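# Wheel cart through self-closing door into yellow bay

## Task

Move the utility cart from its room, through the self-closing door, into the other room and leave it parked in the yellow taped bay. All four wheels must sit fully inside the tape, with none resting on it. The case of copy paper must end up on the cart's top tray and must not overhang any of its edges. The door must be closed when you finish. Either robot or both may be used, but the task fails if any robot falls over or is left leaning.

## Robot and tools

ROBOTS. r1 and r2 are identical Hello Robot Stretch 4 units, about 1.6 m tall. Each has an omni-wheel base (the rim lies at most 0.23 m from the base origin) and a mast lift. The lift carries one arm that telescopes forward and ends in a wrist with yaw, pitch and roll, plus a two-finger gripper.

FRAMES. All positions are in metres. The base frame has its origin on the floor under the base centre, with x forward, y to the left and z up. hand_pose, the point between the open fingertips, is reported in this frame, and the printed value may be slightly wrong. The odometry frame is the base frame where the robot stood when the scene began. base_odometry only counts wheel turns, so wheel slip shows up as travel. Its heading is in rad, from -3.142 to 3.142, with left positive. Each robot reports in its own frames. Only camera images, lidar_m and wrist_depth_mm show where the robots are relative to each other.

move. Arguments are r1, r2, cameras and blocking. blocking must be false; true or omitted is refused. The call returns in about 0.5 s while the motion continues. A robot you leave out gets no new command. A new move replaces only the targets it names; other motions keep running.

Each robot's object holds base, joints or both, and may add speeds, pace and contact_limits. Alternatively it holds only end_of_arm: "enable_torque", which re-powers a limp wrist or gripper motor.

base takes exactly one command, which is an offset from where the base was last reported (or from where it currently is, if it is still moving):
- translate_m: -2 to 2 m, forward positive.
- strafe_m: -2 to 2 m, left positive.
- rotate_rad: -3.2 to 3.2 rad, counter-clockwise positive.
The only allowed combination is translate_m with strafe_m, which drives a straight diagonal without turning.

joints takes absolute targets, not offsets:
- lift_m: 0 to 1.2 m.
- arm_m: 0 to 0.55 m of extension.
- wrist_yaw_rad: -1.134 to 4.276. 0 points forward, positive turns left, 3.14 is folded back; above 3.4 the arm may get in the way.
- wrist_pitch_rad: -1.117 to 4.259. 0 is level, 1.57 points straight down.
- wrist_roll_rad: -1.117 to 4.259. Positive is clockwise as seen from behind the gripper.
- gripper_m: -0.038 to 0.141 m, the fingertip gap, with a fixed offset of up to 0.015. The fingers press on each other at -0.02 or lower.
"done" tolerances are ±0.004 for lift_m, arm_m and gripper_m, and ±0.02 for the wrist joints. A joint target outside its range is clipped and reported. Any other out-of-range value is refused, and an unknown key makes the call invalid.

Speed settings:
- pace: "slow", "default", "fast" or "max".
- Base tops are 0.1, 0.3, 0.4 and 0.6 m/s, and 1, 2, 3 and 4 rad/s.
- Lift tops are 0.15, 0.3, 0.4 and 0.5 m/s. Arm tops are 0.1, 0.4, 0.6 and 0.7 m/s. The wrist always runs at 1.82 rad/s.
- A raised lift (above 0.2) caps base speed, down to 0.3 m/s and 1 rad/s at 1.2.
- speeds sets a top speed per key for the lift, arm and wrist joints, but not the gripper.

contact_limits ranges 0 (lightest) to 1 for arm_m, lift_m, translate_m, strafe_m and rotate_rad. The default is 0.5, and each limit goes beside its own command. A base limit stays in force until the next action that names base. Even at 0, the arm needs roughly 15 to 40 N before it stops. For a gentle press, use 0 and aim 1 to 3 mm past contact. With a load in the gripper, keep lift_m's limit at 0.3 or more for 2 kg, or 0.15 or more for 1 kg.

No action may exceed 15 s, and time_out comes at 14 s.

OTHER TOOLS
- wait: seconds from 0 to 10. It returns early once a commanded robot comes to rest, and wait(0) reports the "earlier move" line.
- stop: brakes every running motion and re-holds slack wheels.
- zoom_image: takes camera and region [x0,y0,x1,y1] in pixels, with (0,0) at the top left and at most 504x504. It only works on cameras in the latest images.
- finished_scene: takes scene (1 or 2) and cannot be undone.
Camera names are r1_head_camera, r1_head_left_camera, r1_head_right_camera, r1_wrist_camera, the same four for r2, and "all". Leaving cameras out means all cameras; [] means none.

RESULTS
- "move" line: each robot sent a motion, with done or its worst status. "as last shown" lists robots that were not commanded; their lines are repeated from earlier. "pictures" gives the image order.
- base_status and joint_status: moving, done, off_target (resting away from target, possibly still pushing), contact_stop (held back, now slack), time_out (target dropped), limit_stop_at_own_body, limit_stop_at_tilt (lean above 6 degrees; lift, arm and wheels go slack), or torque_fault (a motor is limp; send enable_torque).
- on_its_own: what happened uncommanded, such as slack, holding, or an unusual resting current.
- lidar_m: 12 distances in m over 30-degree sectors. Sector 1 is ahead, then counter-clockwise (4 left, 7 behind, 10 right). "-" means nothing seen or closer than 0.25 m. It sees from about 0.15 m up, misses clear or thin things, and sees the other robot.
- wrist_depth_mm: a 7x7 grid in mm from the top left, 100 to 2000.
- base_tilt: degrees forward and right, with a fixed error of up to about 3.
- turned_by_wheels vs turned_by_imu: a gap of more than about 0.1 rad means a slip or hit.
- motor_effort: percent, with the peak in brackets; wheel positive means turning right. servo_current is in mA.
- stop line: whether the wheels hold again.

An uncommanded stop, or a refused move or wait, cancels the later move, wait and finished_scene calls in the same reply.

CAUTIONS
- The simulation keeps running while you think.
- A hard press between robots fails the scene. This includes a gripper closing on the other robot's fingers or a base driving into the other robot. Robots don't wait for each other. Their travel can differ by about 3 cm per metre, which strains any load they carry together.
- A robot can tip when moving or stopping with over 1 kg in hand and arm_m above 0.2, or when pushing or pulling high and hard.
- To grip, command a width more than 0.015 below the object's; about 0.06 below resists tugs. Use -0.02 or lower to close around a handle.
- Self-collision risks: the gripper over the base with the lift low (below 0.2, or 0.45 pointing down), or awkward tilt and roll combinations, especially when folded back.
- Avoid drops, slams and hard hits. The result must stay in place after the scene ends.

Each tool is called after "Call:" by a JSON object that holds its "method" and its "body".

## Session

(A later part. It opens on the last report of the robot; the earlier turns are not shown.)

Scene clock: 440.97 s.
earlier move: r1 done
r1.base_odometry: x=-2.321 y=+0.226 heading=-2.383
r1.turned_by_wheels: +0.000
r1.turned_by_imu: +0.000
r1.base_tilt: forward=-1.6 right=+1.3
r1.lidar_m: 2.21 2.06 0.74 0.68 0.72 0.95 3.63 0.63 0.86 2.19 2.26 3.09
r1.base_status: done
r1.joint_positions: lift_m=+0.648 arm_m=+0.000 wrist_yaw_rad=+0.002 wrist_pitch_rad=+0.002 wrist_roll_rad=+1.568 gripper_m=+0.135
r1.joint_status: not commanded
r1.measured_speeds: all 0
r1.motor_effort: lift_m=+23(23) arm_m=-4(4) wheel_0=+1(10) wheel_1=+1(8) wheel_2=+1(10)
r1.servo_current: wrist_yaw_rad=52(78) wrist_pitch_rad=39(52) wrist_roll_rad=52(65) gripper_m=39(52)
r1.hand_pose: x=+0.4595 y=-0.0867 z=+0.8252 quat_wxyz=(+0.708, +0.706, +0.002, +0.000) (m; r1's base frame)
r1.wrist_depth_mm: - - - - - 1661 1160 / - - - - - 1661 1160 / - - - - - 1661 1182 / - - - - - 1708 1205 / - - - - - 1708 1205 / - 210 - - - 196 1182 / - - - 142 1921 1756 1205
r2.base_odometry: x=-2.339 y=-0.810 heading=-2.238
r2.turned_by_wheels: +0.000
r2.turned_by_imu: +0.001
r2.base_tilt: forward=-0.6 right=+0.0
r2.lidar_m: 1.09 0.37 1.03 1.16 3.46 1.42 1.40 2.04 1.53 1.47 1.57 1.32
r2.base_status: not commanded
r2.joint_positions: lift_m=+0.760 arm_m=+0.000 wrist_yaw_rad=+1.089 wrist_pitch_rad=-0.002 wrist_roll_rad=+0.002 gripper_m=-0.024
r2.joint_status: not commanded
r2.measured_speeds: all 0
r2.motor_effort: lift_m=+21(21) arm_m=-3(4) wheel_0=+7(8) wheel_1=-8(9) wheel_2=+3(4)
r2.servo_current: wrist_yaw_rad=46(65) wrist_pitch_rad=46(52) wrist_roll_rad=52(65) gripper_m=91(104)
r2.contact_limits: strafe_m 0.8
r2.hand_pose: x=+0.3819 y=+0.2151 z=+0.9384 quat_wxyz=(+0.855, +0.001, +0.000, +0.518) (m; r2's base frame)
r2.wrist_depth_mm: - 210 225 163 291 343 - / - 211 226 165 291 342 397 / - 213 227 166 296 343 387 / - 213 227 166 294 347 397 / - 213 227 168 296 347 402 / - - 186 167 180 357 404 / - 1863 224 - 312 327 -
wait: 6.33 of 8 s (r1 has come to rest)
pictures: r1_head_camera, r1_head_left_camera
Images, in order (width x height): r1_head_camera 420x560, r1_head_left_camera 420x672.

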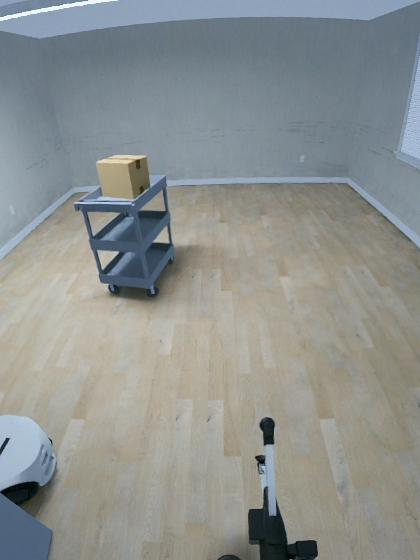

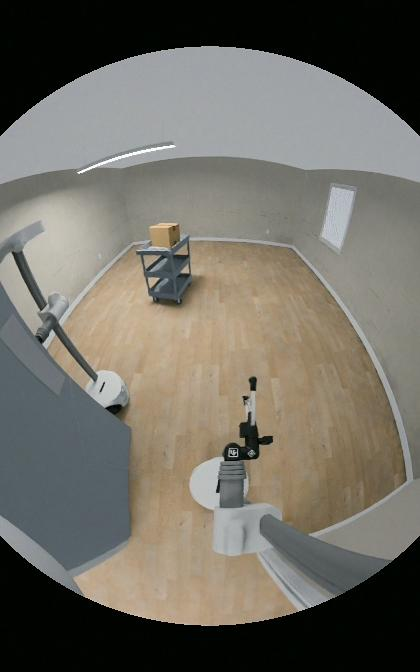

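Call:
{"method": "move", "body": {"blocking": false, "r1": {"base":{"translate_m":1.05,"strafe_m":0.15}}, "cameras": []}}

Call:
{"method": "wait", "body": {"seconds": 8, "cameras": ["r1_head_camera"]}}

Call:
{"method": "move", "body": {"blocking": false, "r1": {"base":{"strafe_m":0.35}}, "cameras": []}}

Call:
{"method": "wait", "body": {"seconds": 8, "cameras": ["r1_head_camera","r1_wrist_camera","r1_head_left_camera"]}}

Scene clock: 458.13 s.
move: r1 moving
r1.base_odometry: x=-2.341 y=+0.201 heading=-2.383
r1.turned_by_wheels: +0.000
r1.turned_by_imu: +0.000
r1.base_tilt: forward=-1.6 right=+1.3
r1.lidar_m: 2.21 2.02 0.76 0.67 0.70 0.93 3.65 0.72 0.92 2.18 2.28 3.08
r1.base_status: translate_m moving; strafe_m moving
r1.joint_positions: lift_m=+0.648 arm_m=+0.000 wrist_yaw_rad=+0.002 wrist_pitch_rad=+0.002 wrist_roll_rad=+1.568 gripper_m=+0.135
r1.joint_status: not commanded
r1.measured_speeds: translate_m=+0.121 strafe_m=+0.016 rotate_rad=+0.000 lift_m=+0.000 arm_m=+0.000 wrist_yaw_rad=+0.000 wrist_pitch_rad=+0.000 wrist_roll_rad=+0.000
r1.motor_effort: lift_m=+23(23) arm_m=-3(4) wheel_0=+6(7) wheel_1=+6(8) wheel_2=-8(9)
r1.servo_current: wrist_yaw_rad=33(59) wrist_pitch_rad=46(46) wrist_roll_rad=33(59) gripper_m=46(52)
r1.hand_pose: x=+0.4595 y=-0.0867 z=+0.8252 quat_wxyz=(+0.708, +0.706, +0.002, +0.000) (m; r1's base frame)
r1.wrist_depth_mm: - - - - - 1661 1182 / - - - - - 1661 1160 / - - - - - 1661 1182 / - - - - - 1708 1182 / - - - - - 1708 1182 / - 209 - - - 195 1229 / - - - 142 - 1708 1205
r2: as last shown
r2.turned_by_imu: +0.000
r2.base_tilt: forward=-0.7 right=+0.1
r2.lidar_m: 1.10 0.36 1.00 1.15 3.46 1.42 1.42 1.98 1.53 1.50 1.59 1.31
r2.motor_effort: lift_m=+21(21) arm_m=-3(4) wheel_0=+7(7) wheel_1=-8(9) wheel_2=+3(3)
r2.servo_current: wrist_yaw_rad=52(52) wrist_pitch_rad=46(46) wrist_roll_rad=39(65) gripper_m=91(104)
r2.contact_limits: strafe_m 0.8
r2.wrist_depth_mm: - 211 224 163 291 342 - / - 211 225 164 293 345 399 / - 213 226 166 294 345 387 / - 213 227 166 293 347 397 / - 213 228 168 294 349 402 / - - 185 167 180 359 404 / - 1921 224 - 310 327 -
pictures: none
No camera images: "cameras" was empty.

Scene clock: 462.63 s.
earlier move: r1 done
r1.base_odometry: x=-2.980 y=-0.605 heading=-2.383
r1.turned_by_wheels: +0.000
r1.turned_by_imu: +0.001
r1.base_tilt: forward=-1.6 right=+1.3
r1.lidar_m: 1.44 1.06 2.50 0.81 0.77 0.88 1.81 1.69 2.33 2.33 2.41 3.29
r1.base_status: done
r1.joint_positions: lift_m=+0.648 arm_m=+0.000 wrist_yaw_rad=+0.002 wrist_pitch_rad=+0.002 wrist_roll_rad=+1.568 gripper_m=+0.135
r1.joint_status: not commanded
r1.measured_speeds: all 0
r1.motor_effort: lift_m=+23(23) arm_m=-3(4) wheel_0=+1(8) wheel_1=+2(8) wheel_2=+2(10)
r1.servo_current: wrist_yaw_rad=59(72) wrist_pitch_rad=39(52) wrist_roll_rad=39(65) gripper_m=39(52)
r1.hand_pose: x=+0.4595 y=-0.0867 z=+0.8252 quat_wxyz=(+0.708, +0.706, +0.002, +0.000) (m; r1's base frame)
r1.wrist_depth_mm: - - - - - 1618 1160 / - - - - - 1661 1160 / - - - - - 1661 1160 / - - - - - 1708 1205 / - - - - - 1708 1182 / - 210 - - - 195 1205 / - - - 142 1182 - 1229
r2.base_odometry: x=-2.339 y=-0.810 heading=-2.238
r2.turned_by_wheels: +0.000
r2.turned_by_imu: +0.001
r2.base_tilt: forward=-0.6 right=+0.0
r2.lidar_m: 1.11 0.34 1.94 0.79 0.77 1.40 1.42 2.03 1.55 1.49 1.59 1.30
r2.base_status: not commanded
r2.joint_positions: lift_m=+0.760 arm_m=+0.000 wrist_yaw_rad=+1.089 wrist_pitch_rad=-0.002 wrist_roll_rad=+0.002 gripper_m=-0.024
r2.joint_status: not commanded
r2.measured_speeds: all 0
r2.motor_effort: lift_m=+21(21) arm_m=-3(4) wheel_0=+7(8) wheel_1=-8(9) wheel_2=+3(3)
r2.servo_current: wrist_yaw_rad=39(59) wrist_pitch_rad=46(46) wrist_roll_rad=52(65) gripper_m=98(104)
r2.contact_limits: strafe_m 0.8
r2.hand_pose: x=+0.3819 y=+0.2151 z=+0.9384 quat_wxyz=(+0.855, +0.001, +0.000, +0.518) (m; r2's base frame)
r2.wrist_depth_mm: - 211 226 163 291 343 - / - 211 226 164 290 343 397 / - 212 226 166 294 343 389 / - 213 227 166 294 345 402 / - 213 229 168 296 347 402 / - - 186 167 180 362 404 / - 1863 224 - 310 329 -
wait: 4.50 of 8 s (r1 has come to rest)
pictures: r1_head_camera
Images, in order (width x height): r1_head_camera 420x560.

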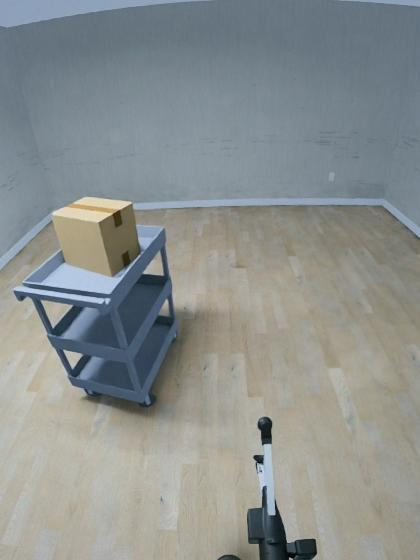

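Scene clock: 463.13 s.
move: r1 moving
r1.base_odometry: x=-2.955 y=-0.631 heading=-2.383
r1.turned_by_wheels: +0.000
r1.turned_by_imu: +0.000
r1.base_tilt: forward=-1.5 right=+1.3
r1.lidar_m: 1.34 1.02 2.47 0.78 0.75 0.87 - 1.70 2.35 2.36 2.43 3.31
r1.base_status: strafe_m moving
r1.joint_positions: lift_m=+0.648 arm_m=+0.000 wrist_yaw_rad=+0.002 wrist_pitch_rad=+0.002 wrist_roll_rad=+1.568 gripper_m=+0.135
r1.joint_status: not commanded
r1.measured_speeds: translate_m=+0.000 strafe_m=+0.141 rotate_rad=-0.001 lift_m=+0.000 arm_m=+0.000 wrist_yaw_rad=+0.000 wrist_pitch_rad=+0.000 wrist_roll_rad=+0.000
r1.motor_effort: lift_m=+23(23) arm_m=-3(4) wheel_0=-8(11) wheel_1=+7(11) wheel_2=+0(1)
r1.servo_current: wrist_yaw_rad=52(59) wrist_pitch_rad=33(46) wrist_roll_rad=26(65) gripper_m=46(46)
r1.hand_pose: x=+0.4595 y=-0.0867 z=+0.8252 quat_wxyz=(+0.708, +0.706, +0.002, +0.000) (m; r1's base frame)
r1.wrist_depth_mm: - - - - - 1661 1138 / - - - - - 1708 1160 / - - - - - 1661 1182 / - - - - - 1756 1182 / - - - - - 1708 1205 / - 210 - - - 195 1205 / - - - 142 - - 1118
r2: as last shown
r2.turned_by_imu: +0.000
r2.lidar_m: 1.12 0.35 1.94 0.79 0.76 1.41 1.43 1.98 1.53 1.48 1.60 1.29
r2.motor_effort: lift_m=+21(21) arm_m=-3(4) wheel_0=+7(7) wheel_1=-8(9) wheel_2=+3(3)
r2.servo_current: wrist_yaw_rad=46(52) wrist_pitch_rad=39(46) wrist_roll_rad=39(59) gripper_m=91(104)
r2.contact_limits: strafe_m 0.8
r2.wrist_depth_mm: - 211 225 163 290 345 - / - 211 225 165 291 345 397 / - 212 226 166 293 343 387 / - 213 227 165 294 347 399 / - 213 227 168 296 349 404 / - - 186 167 179 359 407 / - 1863 224 - 310 327 -
pictures: none
No camera images: "cameras" was empty.

Scene clock: 465.13 s.
earlier move: r1 done
r1.base_odometry: x=-2.739 y=-0.859 heading=-2.383
r1.turned_by_wheels: +0.000
r1.turned_by_imu: +0.002
r1.base_tilt: forward=-1.6 right=+1.3
r1.lidar_m: 0.97 1.01 2.13 2.03 0.46 0.53 0.95 1.84 2.34 2.69 2.75 3.74
r1.base_status: done
r1.joint_positions: lift_m=+0.648 arm_m=+0.000 wrist_yaw_rad=+0.002 wrist_pitch_rad=+0.002 wrist_roll_rad=+1.568 gripper_m=+0.135
r1.joint_status: not commanded
r1.measured_speeds: all 0
r1.motor_effort: lift_m=+23(23) arm_m=-4(4) wheel_0=-2(12) wheel_1=+1(11) wheel_2=+0(2)
r1.servo_current: wrist_yaw_rad=46(65) wrist_pitch_rad=39(52) wrist_roll_rad=46(65) gripper_m=46(52)
r1.hand_pose: x=+0.4595 y=-0.0867 z=+0.8252 quat_wxyz=(+0.708, +0.706, +0.002, +0.000) (m; r1's base frame)
r1.wrist_depth_mm: - - - - - 1661 1138 / - - - - - 1708 1160 / - - - - - 1708 1205 / - - - - - 1661 1205 / - - - - - 1430 1138 / - 210 1008 891 187 194 - / - - - 142 - 788 -
r2.base_odometry: x=-2.339 y=-0.810 heading=-2.238
r2.turned_by_wheels: +0.000
r2.turned_by_imu: +0.000
r2.base_tilt: forward=-0.6 right=+0.1
r2.lidar_m: 1.09 0.37 1.92 0.56 0.47 0.57 1.41 2.00 1.54 1.48 1.60 1.33
r2.base_status: not commanded
r2.joint_positions: lift_m=+0.760 arm_m=+0.000 wrist_yaw_rad=+1.089 wrist_pitch_rad=-0.002 wrist_roll_rad=+0.002 gripper_m=-0.024
r2.joint_status: not commanded
r2.measured_speeds: all 0
r2.motor_effort: lift_m=+21(21) arm_m=-3(4) wheel_0=+7(7) wheel_1=-8(9) wheel_2=+3(3)
r2.servo_current: wrist_yaw_rad=59(65) wrist_pitch_rad=39(46) wrist_roll_rad=59(59) gripper_m=98(104)
r2.contact_limits: strafe_m 0.8
r2.hand_pose: x=+0.3819 y=+0.2151 z=+0.9384 quat_wxyz=(+0.855, +0.001, +0.000, +0.518) (m; r2's base frame)
r2.wrist_depth_mm: - 210 225 164 291 343 - / - 211 226 165 291 343 394 / - 212 226 166 293 345 387 / - 213 227 166 296 345 399 / - 213 227 168 297 349 399 / - - 186 167 180 359 404 / - 1921 224 - 312 327 -
wait: 2.00 of 8 s (r1 has come to rest)
pictures: r1_head_camera, r1_head_left_camera, r1_wrist_camera
Images, in order (width x height): r1_head_camera 420x560, r1_head_left_camera 420x672, r1_wrist_camera 616x392.

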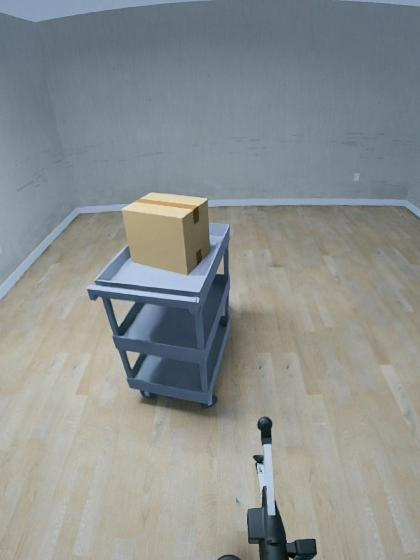

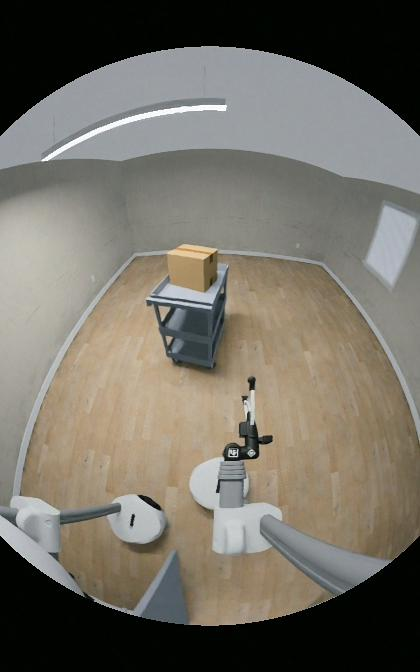

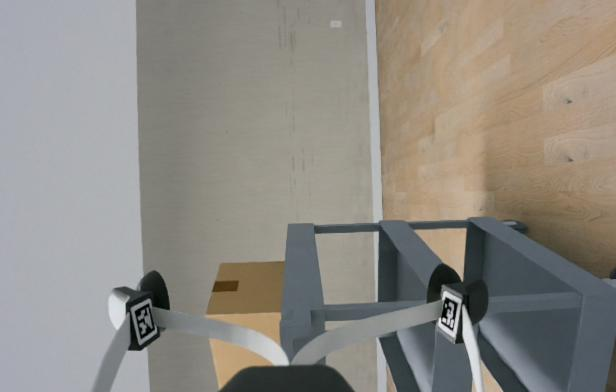

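Call:
{"method": "move", "body": {"blocking": false, "r1": {"base":{"translate_m":0.2}}, "cameras": []}}

Call:
{"method": "wait", "body": {"seconds": 4, "cameras": []}}

Call:
{"method": "move", "body": {"blocking": false, "r1": {"base":{"strafe_m":0.29},"pace":"slow"}, "cameras": []}}

Call:
{"method": "wait", "body": {"seconds": 5, "cameras": ["r1_head_camera","r1_wrist_camera","r1_head_left_camera"]}}

Scene clock: 475.07 s.
move: r1 moving
r1.base_odometry: x=-2.762 y=-0.881 heading=-2.383
r1.turned_by_wheels: +0.000
r1.turned_by_imu: +0.000
r1.base_tilt: forward=-1.6 right=+1.3
r1.lidar_m: 0.93 1.00 2.16 2.04 0.46 0.55 0.97 1.88 2.42 2.67 2.77 3.73
r1.base_status: translate_m moving
r1.joint_positions: lift_m=+0.648 arm_m=+0.000 wrist_yaw_rad=+0.002 wrist_pitch_rad=+0.002 wrist_roll_rad=+1.568 gripper_m=+0.135
r1.joint_status: not commanded
r1.measured_speeds: translate_m=+0.122 strafe_m=-0.001 rotate_rad=+0.002 lift_m=+0.000 arm_m=+0.000 wrist_yaw_rad=+0.000 wrist_pitch_rad=+0.000 wrist_roll_rad=+0.000
r1.motor_effort: lift_m=+23(23) arm_m=-3(4) wheel_0=+7(7) wheel_1=+7(8) wheel_2=-8(9)
r1.servo_current: wrist_yaw_rad=39(72) wrist_pitch_rad=39(46) wrist_roll_rad=33(52) gripper_m=46(46)
r1.hand_pose: x=+0.4595 y=-0.0867 z=+0.8252 quat_wxyz=(+0.708, +0.706, +0.002, +0.000) (m; r1's base frame)
r1.wrist_depth_mm: - - - - - 1661 1160 / - - - - - 1661 1182 / - - - - - 1661 1160 / - - - - - 1708 1182 / - - - - - 1366 1160 / - 209 1025 976 191 194 - / - - 1078 142 - 798 -
r2: as last shown
r2.base_tilt: forward=-0.6 right=+0.0
r2.lidar_m: 1.09 0.36 1.96 0.71 0.47 0.55 1.42 2.02 1.54 1.48 1.59 1.27
r2.motor_effort: lift_m=+21(21) arm_m=-4(4) wheel_0=+7(7) wheel_1=-9(9) wheel_2=+3(3)
r2.servo_current: wrist_yaw_rad=59(59) wrist_pitch_rad=39(46) wrist_roll_rad=39(52) gripper_m=104(104)
r2.contact_limits: strafe_m 0.8
r2.wrist_depth_mm: - 211 225 164 291 343 - / - 211 224 165 293 343 397 / - 212 226 165 293 347 384 / - 212 227 166 294 347 397 / - 213 227 168 296 347 402 / - - 186 167 179 362 402 / - 1863 225 - 312 329 -
pictures: none
No camera images: "cameras" was empty.

Scene clock: 476.63 s.
earlier move: r1 done
r1.base_odometry: x=-2.884 y=-0.997 heading=-2.383
r1.turned_by_wheels: +0.000
r1.turned_by_imu: +0.000
r1.base_tilt: forward=-1.6 right=+1.3
r1.lidar_m: 0.74 0.79 2.15 2.05 0.57 0.60 1.04 2.03 2.64 2.67 2.78 3.79
r1.base_status: done
r1.joint_positions: lift_m=+0.648 arm_m=+0.000 wrist_yaw_rad=+0.002 wrist_pitch_rad=+0.002 wrist_roll_rad=+1.568 gripper_m=+0.135
r1.joint_status: not commanded
r1.measured_speeds: all 0
r1.motor_effort: lift_m=+23(23) arm_m=-3(4) wheel_0=+4(9) wheel_1=+1(8) wheel_2=+0(10)
r1.servo_current: wrist_yaw_rad=46(72) wrist_pitch_rad=33(52) wrist_roll_rad=52(65) gripper_m=46(52)
r1.hand_pose: x=+0.4595 y=-0.0867 z=+0.8252 quat_wxyz=(+0.708, +0.706, +0.002, +0.000) (m; r1's base frame)
r1.wrist_depth_mm: - - - - - 1618 1160 / - - - - - 1618 1160 / - - - - - 1661 1182 / - - - - - 1618 1182 / - - - - - 1708 1078 / - 210 904 854 210 195 - / - - 820 142 - - -
r2.base_odometry: x=-2.339 y=-0.810 heading=-2.238
r2.turned_by_wheels: +0.000
r2.turned_by_imu: +0.000
r2.base_tilt: forward=-0.7 right=+0.0
r2.lidar_m: 1.10 0.35 1.93 3.23 0.60 0.61 1.42 2.02 1.53 1.46 1.59 1.31
r2.base_status: not commanded
r2.joint_positions: lift_m=+0.760 arm_m=+0.000 wrist_yaw_rad=+1.089 wrist_pitch_rad=-0.002 wrist_roll_rad=+0.002 gripper_m=-0.024
r2.joint_status: not commanded
r2.measured_speeds: all 0
r2.motor_effort: lift_m=+21(21) arm_m=-3(4) wheel_0=+7(7) wheel_1=-9(9) wheel_2=+3(3)
r2.servo_current: wrist_yaw_rad=39(59) wrist_pitch_rad=39(46) wrist_roll_rad=46(59) gripper_m=98(104)
r2.contact_limits: strafe_m 0.8
r2.hand_pose: x=+0.3819 y=+0.2151 z=+0.9384 quat_wxyz=(+0.855, +0.001, +0.000, +0.518) (m; r2's base frame)
r2.wrist_depth_mm: - 211 224 163 291 342 - / - 211 225 165 293 343 397 / - 213 226 166 294 343 387 / - 213 227 166 293 345 402 / - 214 227 168 296 347 402 / - - 186 167 180 359 404 / - 1921 224 - 312 327 -
wait: 1.57 of 4 s (r1 has come to rest)
pictures: none
No camera images: "cameras" was empty.

Scene clock: 477.13 s.
move: r1 moving
r1.base_odometry: x=-2.875 y=-1.007 heading=-2.383
r1.turned_by_wheels: +0.000
r1.turned_by_imu: +0.000
r1.base_tilt: forward=-1.6 right=+1.3
r1.lidar_m: 0.77 0.80 2.15 2.03 0.57 0.58 0.98 2.03 2.67 2.69 2.78 3.77
r1.base_status: strafe_m moving
r1.joint_positions: lift_m=+0.648 arm_m=+0.000 wrist_yaw_rad=+0.002 wrist_pitch_rad=+0.002 wrist_roll_rad=+1.568 gripper_m=+0.135
r1.joint_status: not commanded
r1.measured_speeds: translate_m=+0.000 strafe_m=+0.057 rotate_rad=+0.002 lift_m=+0.000 arm_m=+0.000 wrist_yaw_rad=+0.000 wrist_pitch_rad=+0.000 wrist_roll_rad=+0.000
r1.motor_effort: lift_m=+23(23) arm_m=-4(4) wheel_0=-9(9) wheel_1=+4(7) wheel_2=+0(1)
r1.servo_current: wrist_yaw_rad=52(59) wrist_pitch_rad=39(46) wrist_roll_rad=52(65) gripper_m=39(46)
r1.hand_pose: x=+0.4595 y=-0.0867 z=+0.8252 quat_wxyz=(+0.708, +0.706, +0.002, +0.000) (m; r1's base frame)
r1.wrist_depth_mm: - - - - - 1661 1138 / - - - - - 1661 1160 / - - - - - 1756 1182 / - - - - - 1708 1205 / - - - - - 1205 - / - 210 878 831 210 194 - / - - 820 142 - - -
r2: as last shown
r2.lidar_m: 1.08 0.35 1.90 3.23 0.59 0.62 1.44 1.99 1.50 1.49 1.59 1.30
r2.motor_effort: lift_m=+21(21) arm_m=-3(4) wheel_0=+7(7) wheel_1=-8(9) wheel_2=+3(4)
r2.servo_current: wrist_yaw_rad=39(52) wrist_pitch_rad=46(46) wrist_roll_rad=52(59) gripper_m=98(104)
r2.contact_limits: strafe_m 0.8
r2.wrist_depth_mm: - 211 225 163 291 343 - / - 211 226 165 293 343 397 / - 213 226 166 296 343 384 / - 212 227 167 291 347 402 / - 213 227 168 296 345 402 / - - 186 167 180 362 404 / - 1863 225 - 310 327 -
pictures: none
No camera images: "cameras" was empty.

Scene clock: 480.70 s.
earlier move: r1 done
r1.base_odometry: x=-2.685 y=-1.207 heading=-2.383
r1.turned_by_wheels: +0.000
r1.turned_by_imu: +0.002
r1.base_tilt: forward=-1.6 right=+1.3
r1.lidar_m: 0.75 0.87 1.85 1.76 0.56 0.43 0.50 2.14 2.66 2.97 3.08 4.10
r1.base_status: done
r1.joint_positions: lift_m=+0.648 arm_m=+0.000 wrist_yaw_rad=+0.002 wrist_pitch_rad=+0.002 wrist_roll_rad=+1.568 gripper_m=+0.135
r1.joint_status: not commanded
r1.measured_speeds: all 0
r1.motor_effort: lift_m=+23(23) arm_m=-3(4) wheel_0=-2(9) wheel_1=+2(9) wheel_2=+0(2)
r1.servo_current: wrist_yaw_rad=46(72) wrist_pitch_rad=39(52) wrist_roll_rad=46(72) gripper_m=46(52)
r1.hand_pose: x=+0.4595 y=-0.0867 z=+0.8252 quat_wxyz=(+0.708, +0.706, +0.002, +0.000) (m; r1's base frame)
r1.wrist_depth_mm: - - - - - 1618 1182 / - - - - - 1661 1160 / - - - - - 1576 1182 / - - 820 539 - 597 - / - - 854 609 - 615 - / - 209 891 634 1060 194 - / - - - 142 - 676 1205
r2.base_odometry: x=-2.339 y=-0.810 heading=-2.238
r2.turned_by_wheels: +0.000
r2.turned_by_imu: +0.001
r2.base_tilt: forward=-0.6 right=+0.1
r2.lidar_m: 1.06 0.36 1.94 3.24 0.54 0.44 0.59 2.03 1.53 1.49 1.59 1.31
r2.base_status: not commanded
r2.joint_positions: lift_m=+0.760 arm_m=+0.000 wrist_yaw_rad=+1.089 wrist_pitch_rad=-0.002 wrist_roll_rad=+0.002 gripper_m=-0.024
r2.joint_status: not commanded
r2.measured_speeds: all 0
r2.motor_effort: lift_m=+21(21) arm_m=-4(4) wheel_0=+7(7) wheel_1=-8(9) wheel_2=+3(4)
r2.servo_current: wrist_yaw_rad=39(59) wrist_pitch_rad=39(46) wrist_roll_rad=39(59) gripper_m=98(104)
r2.contact_limits: strafe_m 0.8
r2.hand_pose: x=+0.3819 y=+0.2151 z=+0.9384 quat_wxyz=(+0.855, +0.001, +0.000, +0.518) (m; r2's base frame)
r2.wrist_depth_mm: - 210 225 163 291 343 - / - 211 225 164 291 343 394 / - 213 227 166 293 343 387 / - 213 226 166 293 347 399 / - 213 227 168 296 347 402 / - - 185 168 180 357 404 / - 1863 224 - 309 327 -
wait: 3.57 of 5 s (r1 has come to rest)
pictures: r1_head_camera, r1_head_left_camera, r1_wrist_camera
Images, in order (width x height): r1_head_camera 420x560, r1_head_left_camera 420x672, r1_wrist_camera 616x392.

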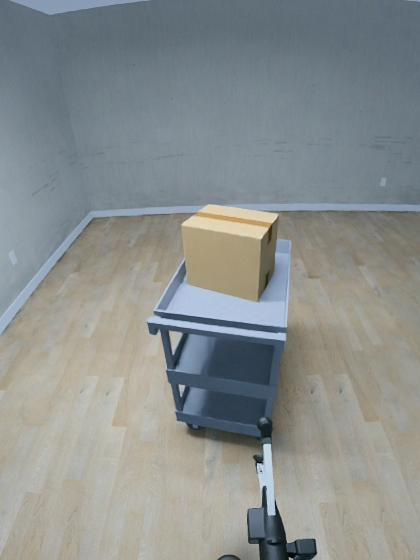

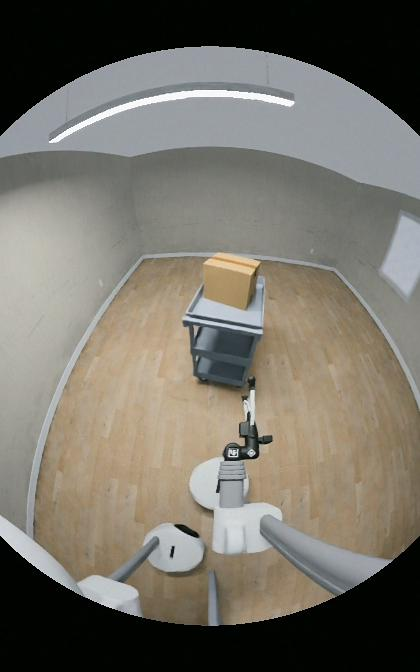

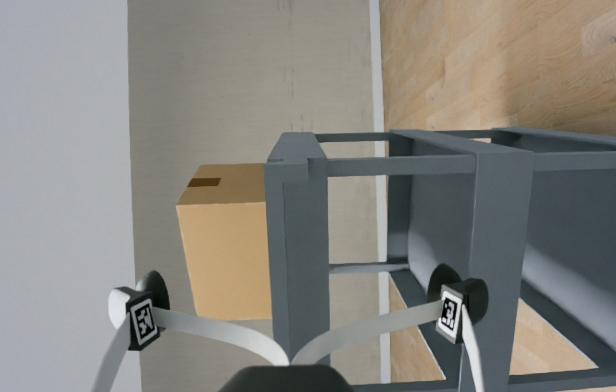

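Call:
{"method": "move", "body": {"blocking": false, "r1": {"base":{"translate_m":0.15},"pace":"slow"}, "cameras": []}}

Call:
{"method": "wait", "body": {"seconds": 4, "cameras": []}}

Call:
{"method": "move", "body": {"blocking": false, "r1": {"base":{"translate_m":0.06,"strafe_m":0.065},"pace":"slow"}, "cameras": []}}

Call:
{"method": "wait", "body": {"seconds": 5, "cameras": ["r1_head_camera","r1_wrist_camera"]}}

Scene clock: 491.20 s.
move: r1 moving
r1.base_odometry: x=-2.694 y=-1.216 heading=-2.382
r1.turned_by_wheels: +0.000
r1.turned_by_imu: +0.000
r1.base_tilt: forward=-1.6 right=+1.3
r1.lidar_m: 0.74 0.85 1.84 1.76 1.85 0.44 0.47 2.15 2.67 2.96 3.07 4.07
r1.base_status: translate_m moving
r1.joint_positions: lift_m=+0.648 arm_m=+0.000 wrist_yaw_rad=+0.002 wrist_pitch_rad=+0.002 wrist_roll_rad=+1.568 gripper_m=+0.135
r1.joint_status: not commanded
r1.measured_speeds: translate_m=+0.049 strafe_m=+0.000 rotate_rad=-0.003 lift_m=+0.000 arm_m=+0.000 wrist_yaw_rad=+0.000 wrist_pitch_rad=+0.000 wrist_roll_rad=+0.000
r1.motor_effort: lift_m=+23(23) arm_m=-4(4) wheel_0=+3(8) wheel_1=+4(7) wheel_2=-5(7)
r1.servo_current: wrist_yaw_rad=46(65) wrist_pitch_rad=33(52) wrist_roll_rad=46(65) gripper_m=46(46)
r1.hand_pose: x=+0.4595 y=-0.0867 z=+0.8252 quat_wxyz=(+0.708, +0.706, +0.002, +0.000) (m; r1's base frame)
r1.wrist_depth_mm: - - - - - 1708 1160 / - - - - - 1708 1160 / - - - - - 1464 1060 / - - 809 580 - 597 - / - - 842 603 - 615 - / - 211 878 627 1078 196 - / - - - 142 - 654 1229
r2: as last shown
r2.turned_by_imu: +0.000
r2.base_tilt: forward=-0.6 right=+0.0
r2.lidar_m: 1.10 0.37 1.93 3.26 0.51 0.45 0.51 2.01 1.53 1.49 1.58 1.31
r2.motor_effort: lift_m=+21(21) arm_m=-4(4) wheel_0=+7(7) wheel_1=-8(9) wheel_2=+3(3)
r2.servo_current: wrist_yaw_rad=46(52) wrist_pitch_rad=39(46) wrist_roll_rad=59(59) gripper_m=98(98)
r2.contact_limits: strafe_m 0.8
r2.wrist_depth_mm: - 211 224 163 291 343 - / - 211 225 165 291 343 397 / - 212 226 165 293 343 387 / - 213 227 166 294 345 397 / - 214 228 168 296 347 399 / - - 186 167 180 362 404 / - 1921 224 - 312 327 -
pictures: none
No camera images: "cameras" was empty.

Scene clock: 493.47 s.
earlier move: r1 done
r1.base_odometry: x=-2.794 y=-1.310 heading=-2.383
r1.turned_by_wheels: +0.000
r1.turned_by_imu: +0.000
r1.base_tilt: forward=-1.6 right=+1.3
r1.lidar_m: 0.61 0.70 1.84 1.75 1.84 0.57 0.58 2.28 2.84 2.97 3.04 0.62
r1.base_status: done
r1.joint_positions: lift_m=+0.648 arm_m=+0.000 wrist_yaw_rad=+0.002 wrist_pitch_rad=+0.002 wrist_roll_rad=+1.568 gripper_m=+0.135
r1.joint_status: not commanded
r1.measured_speeds: all 0
r1.motor_effort: lift_m=+23(23) arm_m=-3(4) wheel_0=+2(8) wheel_1=+1(7) wheel_2=-3(7)
r1.servo_current: wrist_yaw_rad=46(72) wrist_pitch_rad=46(52) wrist_roll_rad=46(65) gripper_m=33(52)
r1.hand_pose: x=+0.4595 y=-0.0867 z=+0.8252 quat_wxyz=(+0.708, +0.706, +0.002, +0.000) (m; r1's base frame)
r1.wrist_depth_mm: - - - - - 1661 1182 / - - - - - 1618 1182 / - - - 788 445 449 1042 / - - 676 442 - - 452 / - - 683 455 - - 466 / - 210 715 415 1078 197 488 / - - - 142 - 683 508
r2.base_odometry: x=-2.339 y=-0.810 heading=-2.238
r2.turned_by_wheels: +0.000
r2.turned_by_imu: +0.000
r2.base_tilt: forward=-0.6 right=+0.1
r2.lidar_m: 1.09 0.36 1.94 3.25 3.44 0.56 0.63 2.02 1.55 1.50 1.58 1.32
r2.base_status: not commanded
r2.joint_positions: lift_m=+0.760 arm_m=+0.000 wrist_yaw_rad=+1.089 wrist_pitch_rad=-0.002 wrist_roll_rad=+0.002 gripper_m=-0.024
r2.joint_status: not commanded
r2.measured_speeds: all 0
r2.motor_effort: lift_m=+21(21) arm_m=-3(4) wheel_0=+7(7) wheel_1=-8(9) wheel_2=+3(3)
r2.servo_current: wrist_yaw_rad=39(59) wrist_pitch_rad=46(46) wrist_roll_rad=52(59) gripper_m=104(104)
r2.contact_limits: strafe_m 0.8
r2.hand_pose: x=+0.3819 y=+0.2151 z=+0.9384 quat_wxyz=(+0.855, +0.001, +0.000, +0.518) (m; r2's base frame)
r2.wrist_depth_mm: - 211 225 163 291 340 - / - 211 225 165 291 343 397 / - 213 225 166 294 345 387 / - 213 227 166 296 347 399 / - 213 228 168 296 351 402 / - - 185 167 180 362 402 / - 1863 224 - 312 327 -
wait: 2.27 of 4 s (r1 has come to rest)
pictures: none
No camera images: "cameras" was empty.

Scene clock: 493.97 s.
move: r1 moving
r1.base_odometry: x=-2.794 y=-1.323 heading=-2.383
r1.turned_by_wheels: +0.000
r1.turned_by_imu: +0.000
r1.base_tilt: forward=-1.6 right=+1.2
r1.lidar_m: 0.61 0.68 1.82 1.75 1.82 0.57 0.59 2.31 2.87 2.97 3.12 0.61
r1.base_status: translate_m moving; strafe_m moving
r1.joint_positions: lift_m=+0.648 arm_m=+0.000 wrist_yaw_rad=+0.002 wrist_pitch_rad=+0.002 wrist_roll_rad=+1.568 gripper_m=+0.135
r1.joint_status: not commanded
r1.measured_speeds: translate_m=+0.034 strafe_m=+0.037 rotate_rad=-0.002 lift_m=+0.000 arm_m=+0.000 wrist_yaw_rad=+0.000 wrist_pitch_rad=+0.000 wrist_roll_rad=+0.000
r1.motor_effort: lift_m=+23(23) arm_m=-4(4) wheel_0=-5(6) wheel_1=+4(10) wheel_2=-4(6)
r1.servo_current: wrist_yaw_rad=46(52) wrist_pitch_rad=39(46) wrist_roll_rad=59(72) gripper_m=39(46)
r1.hand_pose: x=+0.4595 y=-0.0867 z=+0.8252 quat_wxyz=(+0.708, +0.706, +0.002, +0.000) (m; r1's base frame)
r1.wrist_depth_mm: - - - - - 1618 1160 / - - - - - 1661 1182 / - - - 436 442 439 - / - - 654 433 - - 445 / - - 683 449 - - 466 / - 209 707 415 1078 195 480 / - - - 142 - 732 500
r2: as last shown
r2.base_tilt: forward=-0.7 right=+0.0
r2.lidar_m: 1.11 0.35 1.91 3.26 3.44 0.59 0.64 2.03 1.54 1.48 1.60 1.29
r2.servo_current: wrist_yaw_rad=52(59) wrist_pitch_rad=39(46) wrist_roll_rad=52(59) gripper_m=98(104)
r2.contact_limits: strafe_m 0.8
r2.wrist_depth_mm: - 211 225 163 291 343 - / - 210 226 165 291 345 397 / - 213 226 166 294 343 389 / - 213 227 166 293 347 399 / - 213 227 168 294 349 402 / - - 186 167 180 362 404 / - 1921 224 - 310 325 -
pictures: none
No camera images: "cameras" was empty.

Scene clock: 495.60 s.
earlier move: r1 done
r1.base_odometry: x=-2.793 y=-1.399 heading=-2.383
r1.turned_by_wheels: +0.000
r1.turned_by_imu: +0.001
r1.base_tilt: forward=-1.6 right=+1.2
r1.lidar_m: 0.55 0.66 1.78 1.70 1.76 0.60 0.61 2.35 2.91 3.02 3.15 0.58
r1.base_status: done
r1.joint_positions: lift_m=+0.648 arm_m=+0.000 wrist_yaw_rad=+0.002 wrist_pitch_rad=+0.002 wrist_roll_rad=+1.568 gripper_m=+0.135
r1.joint_status: not commanded
r1.measured_speeds: all 0
r1.motor_effort: lift_m=+23(23) arm_m=-4(4) wheel_0=-4(7) wheel_1=+4(10) wheel_2=-2(6)
r1.servo_current: wrist_yaw_rad=59(72) wrist_pitch_rad=39(52) wrist_roll_rad=59(72) gripper_m=46(46)
r1.hand_pose: x=+0.4595 y=-0.0867 z=+0.8252 quat_wxyz=(+0.708, +0.706, +0.002, +0.000) (m; r1's base frame)
r1.wrist_depth_mm: - - - - - 1618 1182 / - - - 379 - 1336 389 / - - 691 384 - - - / - - 603 - - - - / - - 647 410 - - - / - 210 676 366 - 195 - / - - - 142 - - -
r2.base_odometry: x=-2.339 y=-0.810 heading=-2.238
r2.turned_by_wheels: +0.000
r2.turned_by_imu: +0.000
r2.base_tilt: forward=-0.7 right=+0.1
r2.lidar_m: 1.11 0.36 1.96 3.26 3.45 0.63 0.64 2.03 1.55 1.48 1.57 1.32
r2.base_status: not commanded
r2.joint_positions: lift_m=+0.760 arm_m=+0.000 wrist_yaw_rad=+1.089 wrist_pitch_rad=-0.002 wrist_roll_rad=+0.002 gripper_m=-0.024
r2.joint_status: not commanded
r2.measured_speeds: all 0
r2.motor_effort: lift_m=+21(21) arm_m=-3(4) wheel_0=+7(7) wheel_1=-8(9) wheel_2=+3(3)
r2.servo_current: wrist_yaw_rad=46(59) wrist_pitch_rad=39(52) wrist_roll_rad=52(59) gripper_m=91(111)
r2.contact_limits: strafe_m 0.8
r2.hand_pose: x=+0.3819 y=+0.2151 z=+0.9384 quat_wxyz=(+0.855, +0.001, +0.000, +0.518) (m; r2's base frame)
r2.wrist_depth_mm: - 210 225 164 290 343 - / - 211 226 165 293 343 397 / - 212 227 166 296 345 387 / - 213 228 166 294 345 397 / - 213 228 168 296 347 402 / - - 186 167 179 362 404 / - 1921 224 - 310 327 -
wait: 1.63 of 5 s (r1 has come to rest)
pictures: r1_head_camera, r1_wrist_camera
Images, in order (width x height): r1_head_camera 420x560, r1_wrist_camera 616x392.

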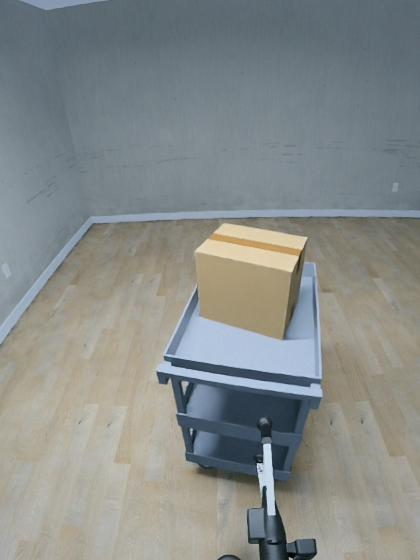

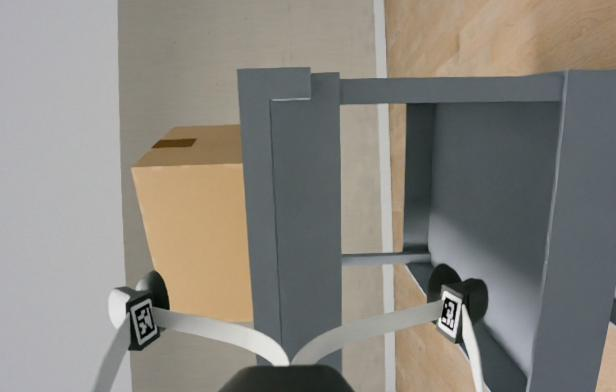

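Call:
{"method": "move", "body": {"blocking": false, "r1": {"base":{"translate_m":0.185},"pace":"slow","contact_limits":{"translate_m":0.2}}, "cameras": []}}

Call:
{"method": "wait", "body": {"seconds": 5, "cameras": ["r1_head_camera","r1_wrist_camera"]}}

Call:
{"method": "move", "body": {"blocking": false, "r1": {"joints":{"gripper_m":-0.036}}, "cameras": []}}

Call:
{"method": "wait", "body": {"seconds": 4, "cameras": ["r1_wrist_camera","r1_head_left_camera"]}}

Scene clock: 504.00 s.
move: r1 moving
r1.base_odometry: x=-2.802 y=-1.407 heading=-2.382
r1.turned_by_wheels: +0.000
r1.turned_by_imu: +0.000
r1.base_tilt: forward=-1.6 right=+1.3
r1.lidar_m: 0.57 0.64 1.78 1.71 1.77 0.62 0.62 2.36 2.94 3.03 3.16 0.55
r1.base_status: translate_m moving
r1.joint_positions: lift_m=+0.648 arm_m=+0.000 wrist_yaw_rad=+0.002 wrist_pitch_rad=+0.002 wrist_roll_rad=+1.568 gripper_m=+0.135
r1.joint_status: not commanded
r1.measured_speeds: translate_m=+0.048 strafe_m=+0.000 rotate_rad=-0.001 lift_m=+0.000 arm_m=+0.000 wrist_yaw_rad=+0.000 wrist_pitch_rad=+0.000 wrist_roll_rad=+0.000
r1.motor_effort: lift_m=+23(23) arm_m=-3(4) wheel_0=+5(6) wheel_1=+4(6) wheel_2=-4(7)
r1.servo_current: wrist_yaw_rad=46(59) wrist_pitch_rad=46(46) wrist_roll_rad=46(52) gripper_m=39(46)
r1.contact_limits: translate_m 0.2
r1.hand_pose: x=+0.4595 y=-0.0867 z=+0.8252 quat_wxyz=(+0.708, +0.706, +0.002, +0.000) (m; r1's base frame)
r1.wrist_depth_mm: - - - - - 1618 1138 / - - - 368 - 377 375 / - - 668 373 - - - / - - 603 382 - - - / - - 634 397 - - - / - 209 668 353 917 193 - / - - - 142 - - -
r2: as last shown
r2.base_tilt: forward=-0.6 right=+0.1
r2.lidar_m: 1.11 0.36 1.93 3.25 3.42 0.64 0.65 2.00 1.53 1.48 1.60 1.29
r2.servo_current: wrist_yaw_rad=46(52) wrist_pitch_rad=39(46) wrist_roll_rad=46(59) gripper_m=104(104)
r2.contact_limits: strafe_m 0.8
r2.wrist_depth_mm: - 211 224 163 291 343 - / - 211 226 164 293 342 397 / - 212 227 166 294 343 387 / - 213 227 166 293 345 399 / - 213 229 168 296 349 399 / - - 186 167 180 359 402 / - 1863 224 - 310 327 -
pictures: none
No camera images: "cameras" was empty.

Scene clock: 506.63 s.
earlier move: r1 done
r1.base_odometry: x=-2.927 y=-1.526 heading=-2.383
r1.turned_by_wheels: +0.000
r1.turned_by_imu: +0.000
r1.base_tilt: forward=-1.6 right=+1.3
r1.lidar_m: 0.40 0.46 1.77 1.70 1.78 0.78 0.78 2.52 3.16 3.02 3.16 0.40
r1.base_status: done
r1.joint_positions: lift_m=+0.648 arm_m=+0.000 wrist_yaw_rad=+0.002 wrist_pitch_rad=+0.002 wrist_roll_rad=+1.568 gripper_m=+0.135
r1.joint_status: not commanded
r1.measured_speeds: all 0
r1.motor_effort: lift_m=+23(23) arm_m=-3(4) wheel_0=+4(7) wheel_1=+3(6) wheel_2=-4(7)
r1.servo_current: wrist_yaw_rad=46(72) wrist_pitch_rad=46(52) wrist_roll_rad=39(65) gripper_m=39(52)
r1.contact_limits: translate_m 0.2
r1.hand_pose: x=+0.4595 y=-0.0867 z=+0.8252 quat_wxyz=(+0.708, +0.706, +0.002, +0.000) (m; r1's base frame)
r1.wrist_depth_mm: - - - 202 205 208 209 / - - - 207 209 1661 - / - 480 - 213 214 - - / - 424 158 220 221 - - / - 455 189 225 229 - - / - 200 189 234 195 190 - / - 525 173 148 - - -
r2.base_odometry: x=-2.339 y=-0.810 heading=-2.238
r2.turned_by_wheels: +0.000
r2.turned_by_imu: +0.000
r2.base_tilt: forward=-0.7 right=+0.1
r2.lidar_m: 1.11 0.34 1.92 3.25 3.44 0.79 0.80 2.03 1.54 1.49 1.59 1.30
r2.base_status: not commanded
r2.joint_positions: lift_m=+0.760 arm_m=+0.000 wrist_yaw_rad=+1.089 wrist_pitch_rad=-0.002 wrist_roll_rad=+0.002 gripper_m=-0.024
r2.joint_status: not commanded
r2.measured_speeds: all 0
r2.motor_effort: lift_m=+21(21) arm_m=-3(4) wheel_0=+7(7) wheel_1=-8(9) wheel_2=+3(4)
r2.servo_current: wrist_yaw_rad=39(59) wrist_pitch_rad=39(52) wrist_roll_rad=52(59) gripper_m=104(104)
r2.contact_limits: strafe_m 0.8
r2.hand_pose: x=+0.3819 y=+0.2151 z=+0.9384 quat_wxyz=(+0.855, +0.001, +0.000, +0.518) (m; r2's base frame)
r2.wrist_depth_mm: - 210 225 163 291 343 - / - 211 225 165 293 343 397 / - 212 225 166 293 345 387 / - 213 227 166 294 345 397 / - 213 227 169 296 351 402 / - - 186 168 180 359 404 / - 1863 224 - 312 327 -
wait: 2.63 of 5 s (r1 has come to rest)
pictures: r1_head_camera, r1_wrist_camera
Images, in order (width x height): r1_head_camera 420x560, r1_wrist_camera 616x392.

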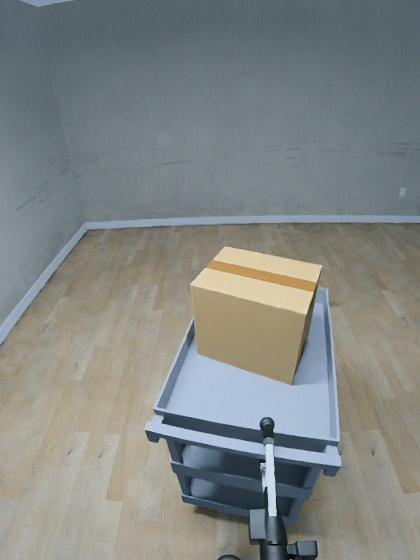

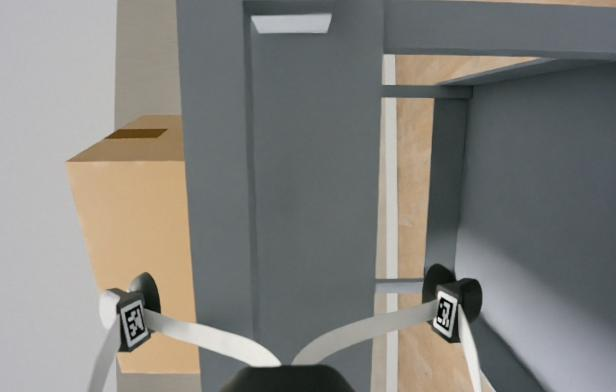

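Scene clock: 507.13 s.
move: r1 moving
r1.base_odometry: x=-2.927 y=-1.526 heading=-2.383
r1.turned_by_wheels: +0.000
r1.turned_by_imu: +0.000
r1.base_tilt: forward=-1.6 right=+1.3
r1.lidar_m: 0.39 0.44 1.79 1.70 1.78 0.76 0.77 2.55 3.14 3.03 3.15 0.40
r1.base_status: not commanded
r1.joint_positions: lift_m=+0.648 arm_m=+0.000 wrist_yaw_rad=+0.002 wrist_pitch_rad=+0.002 wrist_roll_rad=+1.568 gripper_m=+0.123
r1.joint_status: gripper_m moving
r1.measured_speeds: all 0
r1.motor_effort: lift_m=+23(23) arm_m=-2(3) wheel_0=+4(5) wheel_1=+4(4) wheel_2=-4(4)
r1.servo_current: wrist_yaw_rad=65(65) wrist_pitch_rad=39(46) wrist_roll_rad=59(59) gripper_m=91(91)
r1.contact_limits: translate_m 0.2
r1.hand_pose: x=+0.4595 y=-0.0867 z=+0.8253 quat_wxyz=(+0.708, +0.706, +0.002, +0.000) (m; r1's base frame)
r1.wrist_depth_mm: - - - 203 205 207 208 / - - - 207 208 1708 - / - 484 171 213 215 - - / - 424 169 219 221 - - / - 455 169 225 227 - - / - 209 168 233 195 186 - / - 530 172 148 - - -
r2: as last shown
r2.base_tilt: forward=-0.6 right=+0.0
r2.lidar_m: 1.09 0.35 1.96 3.26 3.47 0.80 0.82 2.03 1.53 1.49 1.59 1.30
r2.motor_effort: lift_m=+21(21) arm_m=-3(4) wheel_0=+7(7) wheel_1=-9(9) wheel_2=+3(3)
r2.servo_current: wrist_yaw_rad=52(52) wrist_pitch_rad=39(46) wrist_roll_rad=46(52) gripper_m=104(104)
r2.contact_limits: strafe_m 0.8
r2.wrist_depth_mm: - 211 225 163 291 343 - / - 211 225 165 291 345 397 / - 212 227 165 293 345 387 / - 213 226 166 294 347 402 / - 213 228 168 297 347 402 / - - 186 167 179 362 404 / - 1921 225 - 312 324 -
pictures: none
No camera images: "cameras" was empty.

Scene clock: 509.10 s.
earlier move: r1 done
r1.base_odometry: x=-2.927 y=-1.526 heading=-2.383
r1.turned_by_wheels: +0.000
r1.turned_by_imu: +0.000
r1.base_tilt: forward=-1.6 right=+1.3
r1.lidar_m: 0.40 0.47 1.79 1.71 1.77 0.77 0.80 2.54 3.15 3.04 3.15 0.40
r1.base_status: not commanded
r1.joint_positions: lift_m=+0.648 arm_m=+0.000 wrist_yaw_rad=+0.002 wrist_pitch_rad=-0.012 wrist_roll_rad=+1.568 gripper_m=-0.035
r1.joint_status: all done
r1.measured_speeds: all 0
r1.motor_effort: lift_m=+17(23) arm_m=-4(4) wheel_0=+0(5) wheel_1=+2(4) wheel_2=+2(4)
r1.servo_current: wrist_yaw_rad=59(72) wrist_pitch_rad=59(65) wrist_roll_rad=52(65) gripper_m=72(299)
r1.contact_limits: translate_m 0.2
r1.hand_pose: x=+0.4595 y=-0.0867 z=+0.8298 quat_wxyz=(+0.708, +0.706, -0.003, +0.005) (m; r1's base frame)
r1.wrist_depth_mm: - - - 200 200 203 204 / - - - 204 204 - - / - - 459 210 209 - - / - 430 424 216 216 - - / - 466 452 220 223 - - / - - 180 195 226 - - / - 152 530 170 151 621 -
r2.base_odometry: x=-2.339 y=-0.810 heading=-2.238
r2.turned_by_wheels: +0.000
r2.turned_by_imu: +0.000
r2.base_tilt: forward=-0.6 right=+0.0
r2.lidar_m: 1.12 0.36 1.93 3.27 3.44 0.77 0.80 1.99 1.54 1.48 1.60 1.29
r2.base_status: not commanded
r2.joint_positions: lift_m=+0.760 arm_m=+0.000 wrist_yaw_rad=+1.089 wrist_pitch_rad=-0.002 wrist_roll_rad=+0.002 gripper_m=-0.024
r2.joint_status: not commanded
r2.measured_speeds: all 0
r2.motor_effort: lift_m=+21(21) arm_m=-4(4) wheel_0=+7(7) wheel_1=-8(9) wheel_2=+3(3)
r2.servo_current: wrist_yaw_rad=52(59) wrist_pitch_rad=46(52) wrist_roll_rad=46(65) gripper_m=98(104)
r2.contact_limits: strafe_m 0.8
r2.hand_pose: x=+0.3819 y=+0.2151 z=+0.9384 quat_wxyz=(+0.855, +0.001, +0.000, +0.518) (m; r2's base frame)
r2.wrist_depth_mm: - 211 224 163 291 343 - / - 211 225 165 290 343 397 / - 213 226 166 293 345 389 / - 213 227 166 293 347 402 / - 213 228 168 296 349 402 / - - 186 167 179 359 404 / - 1863 225 - 312 327 -
wait: 1.97 of 4 s (r1 has come to rest)
pictures: r1_head_left_camera, r1_wrist_camera
Images, in order (width x height): r1_head_left_camera 420x672, r1_wrist_camera 616x392.

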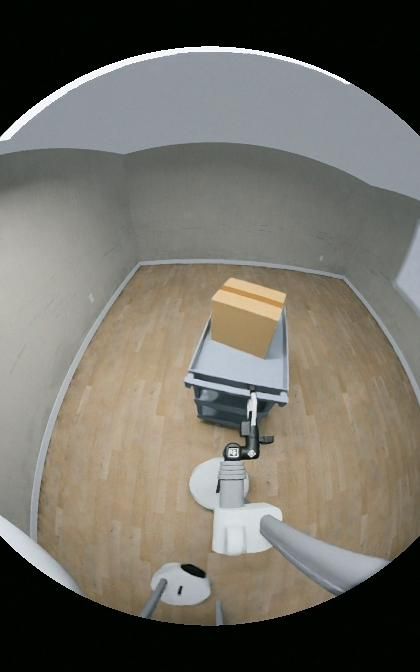

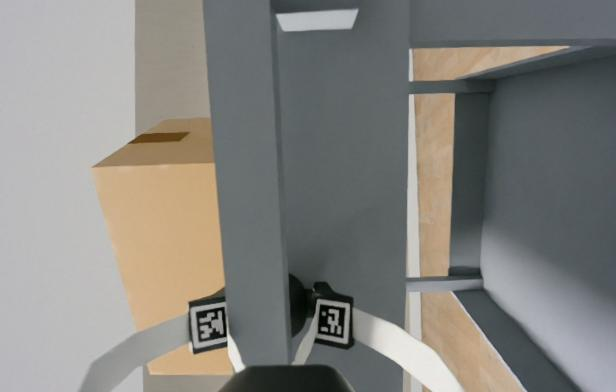

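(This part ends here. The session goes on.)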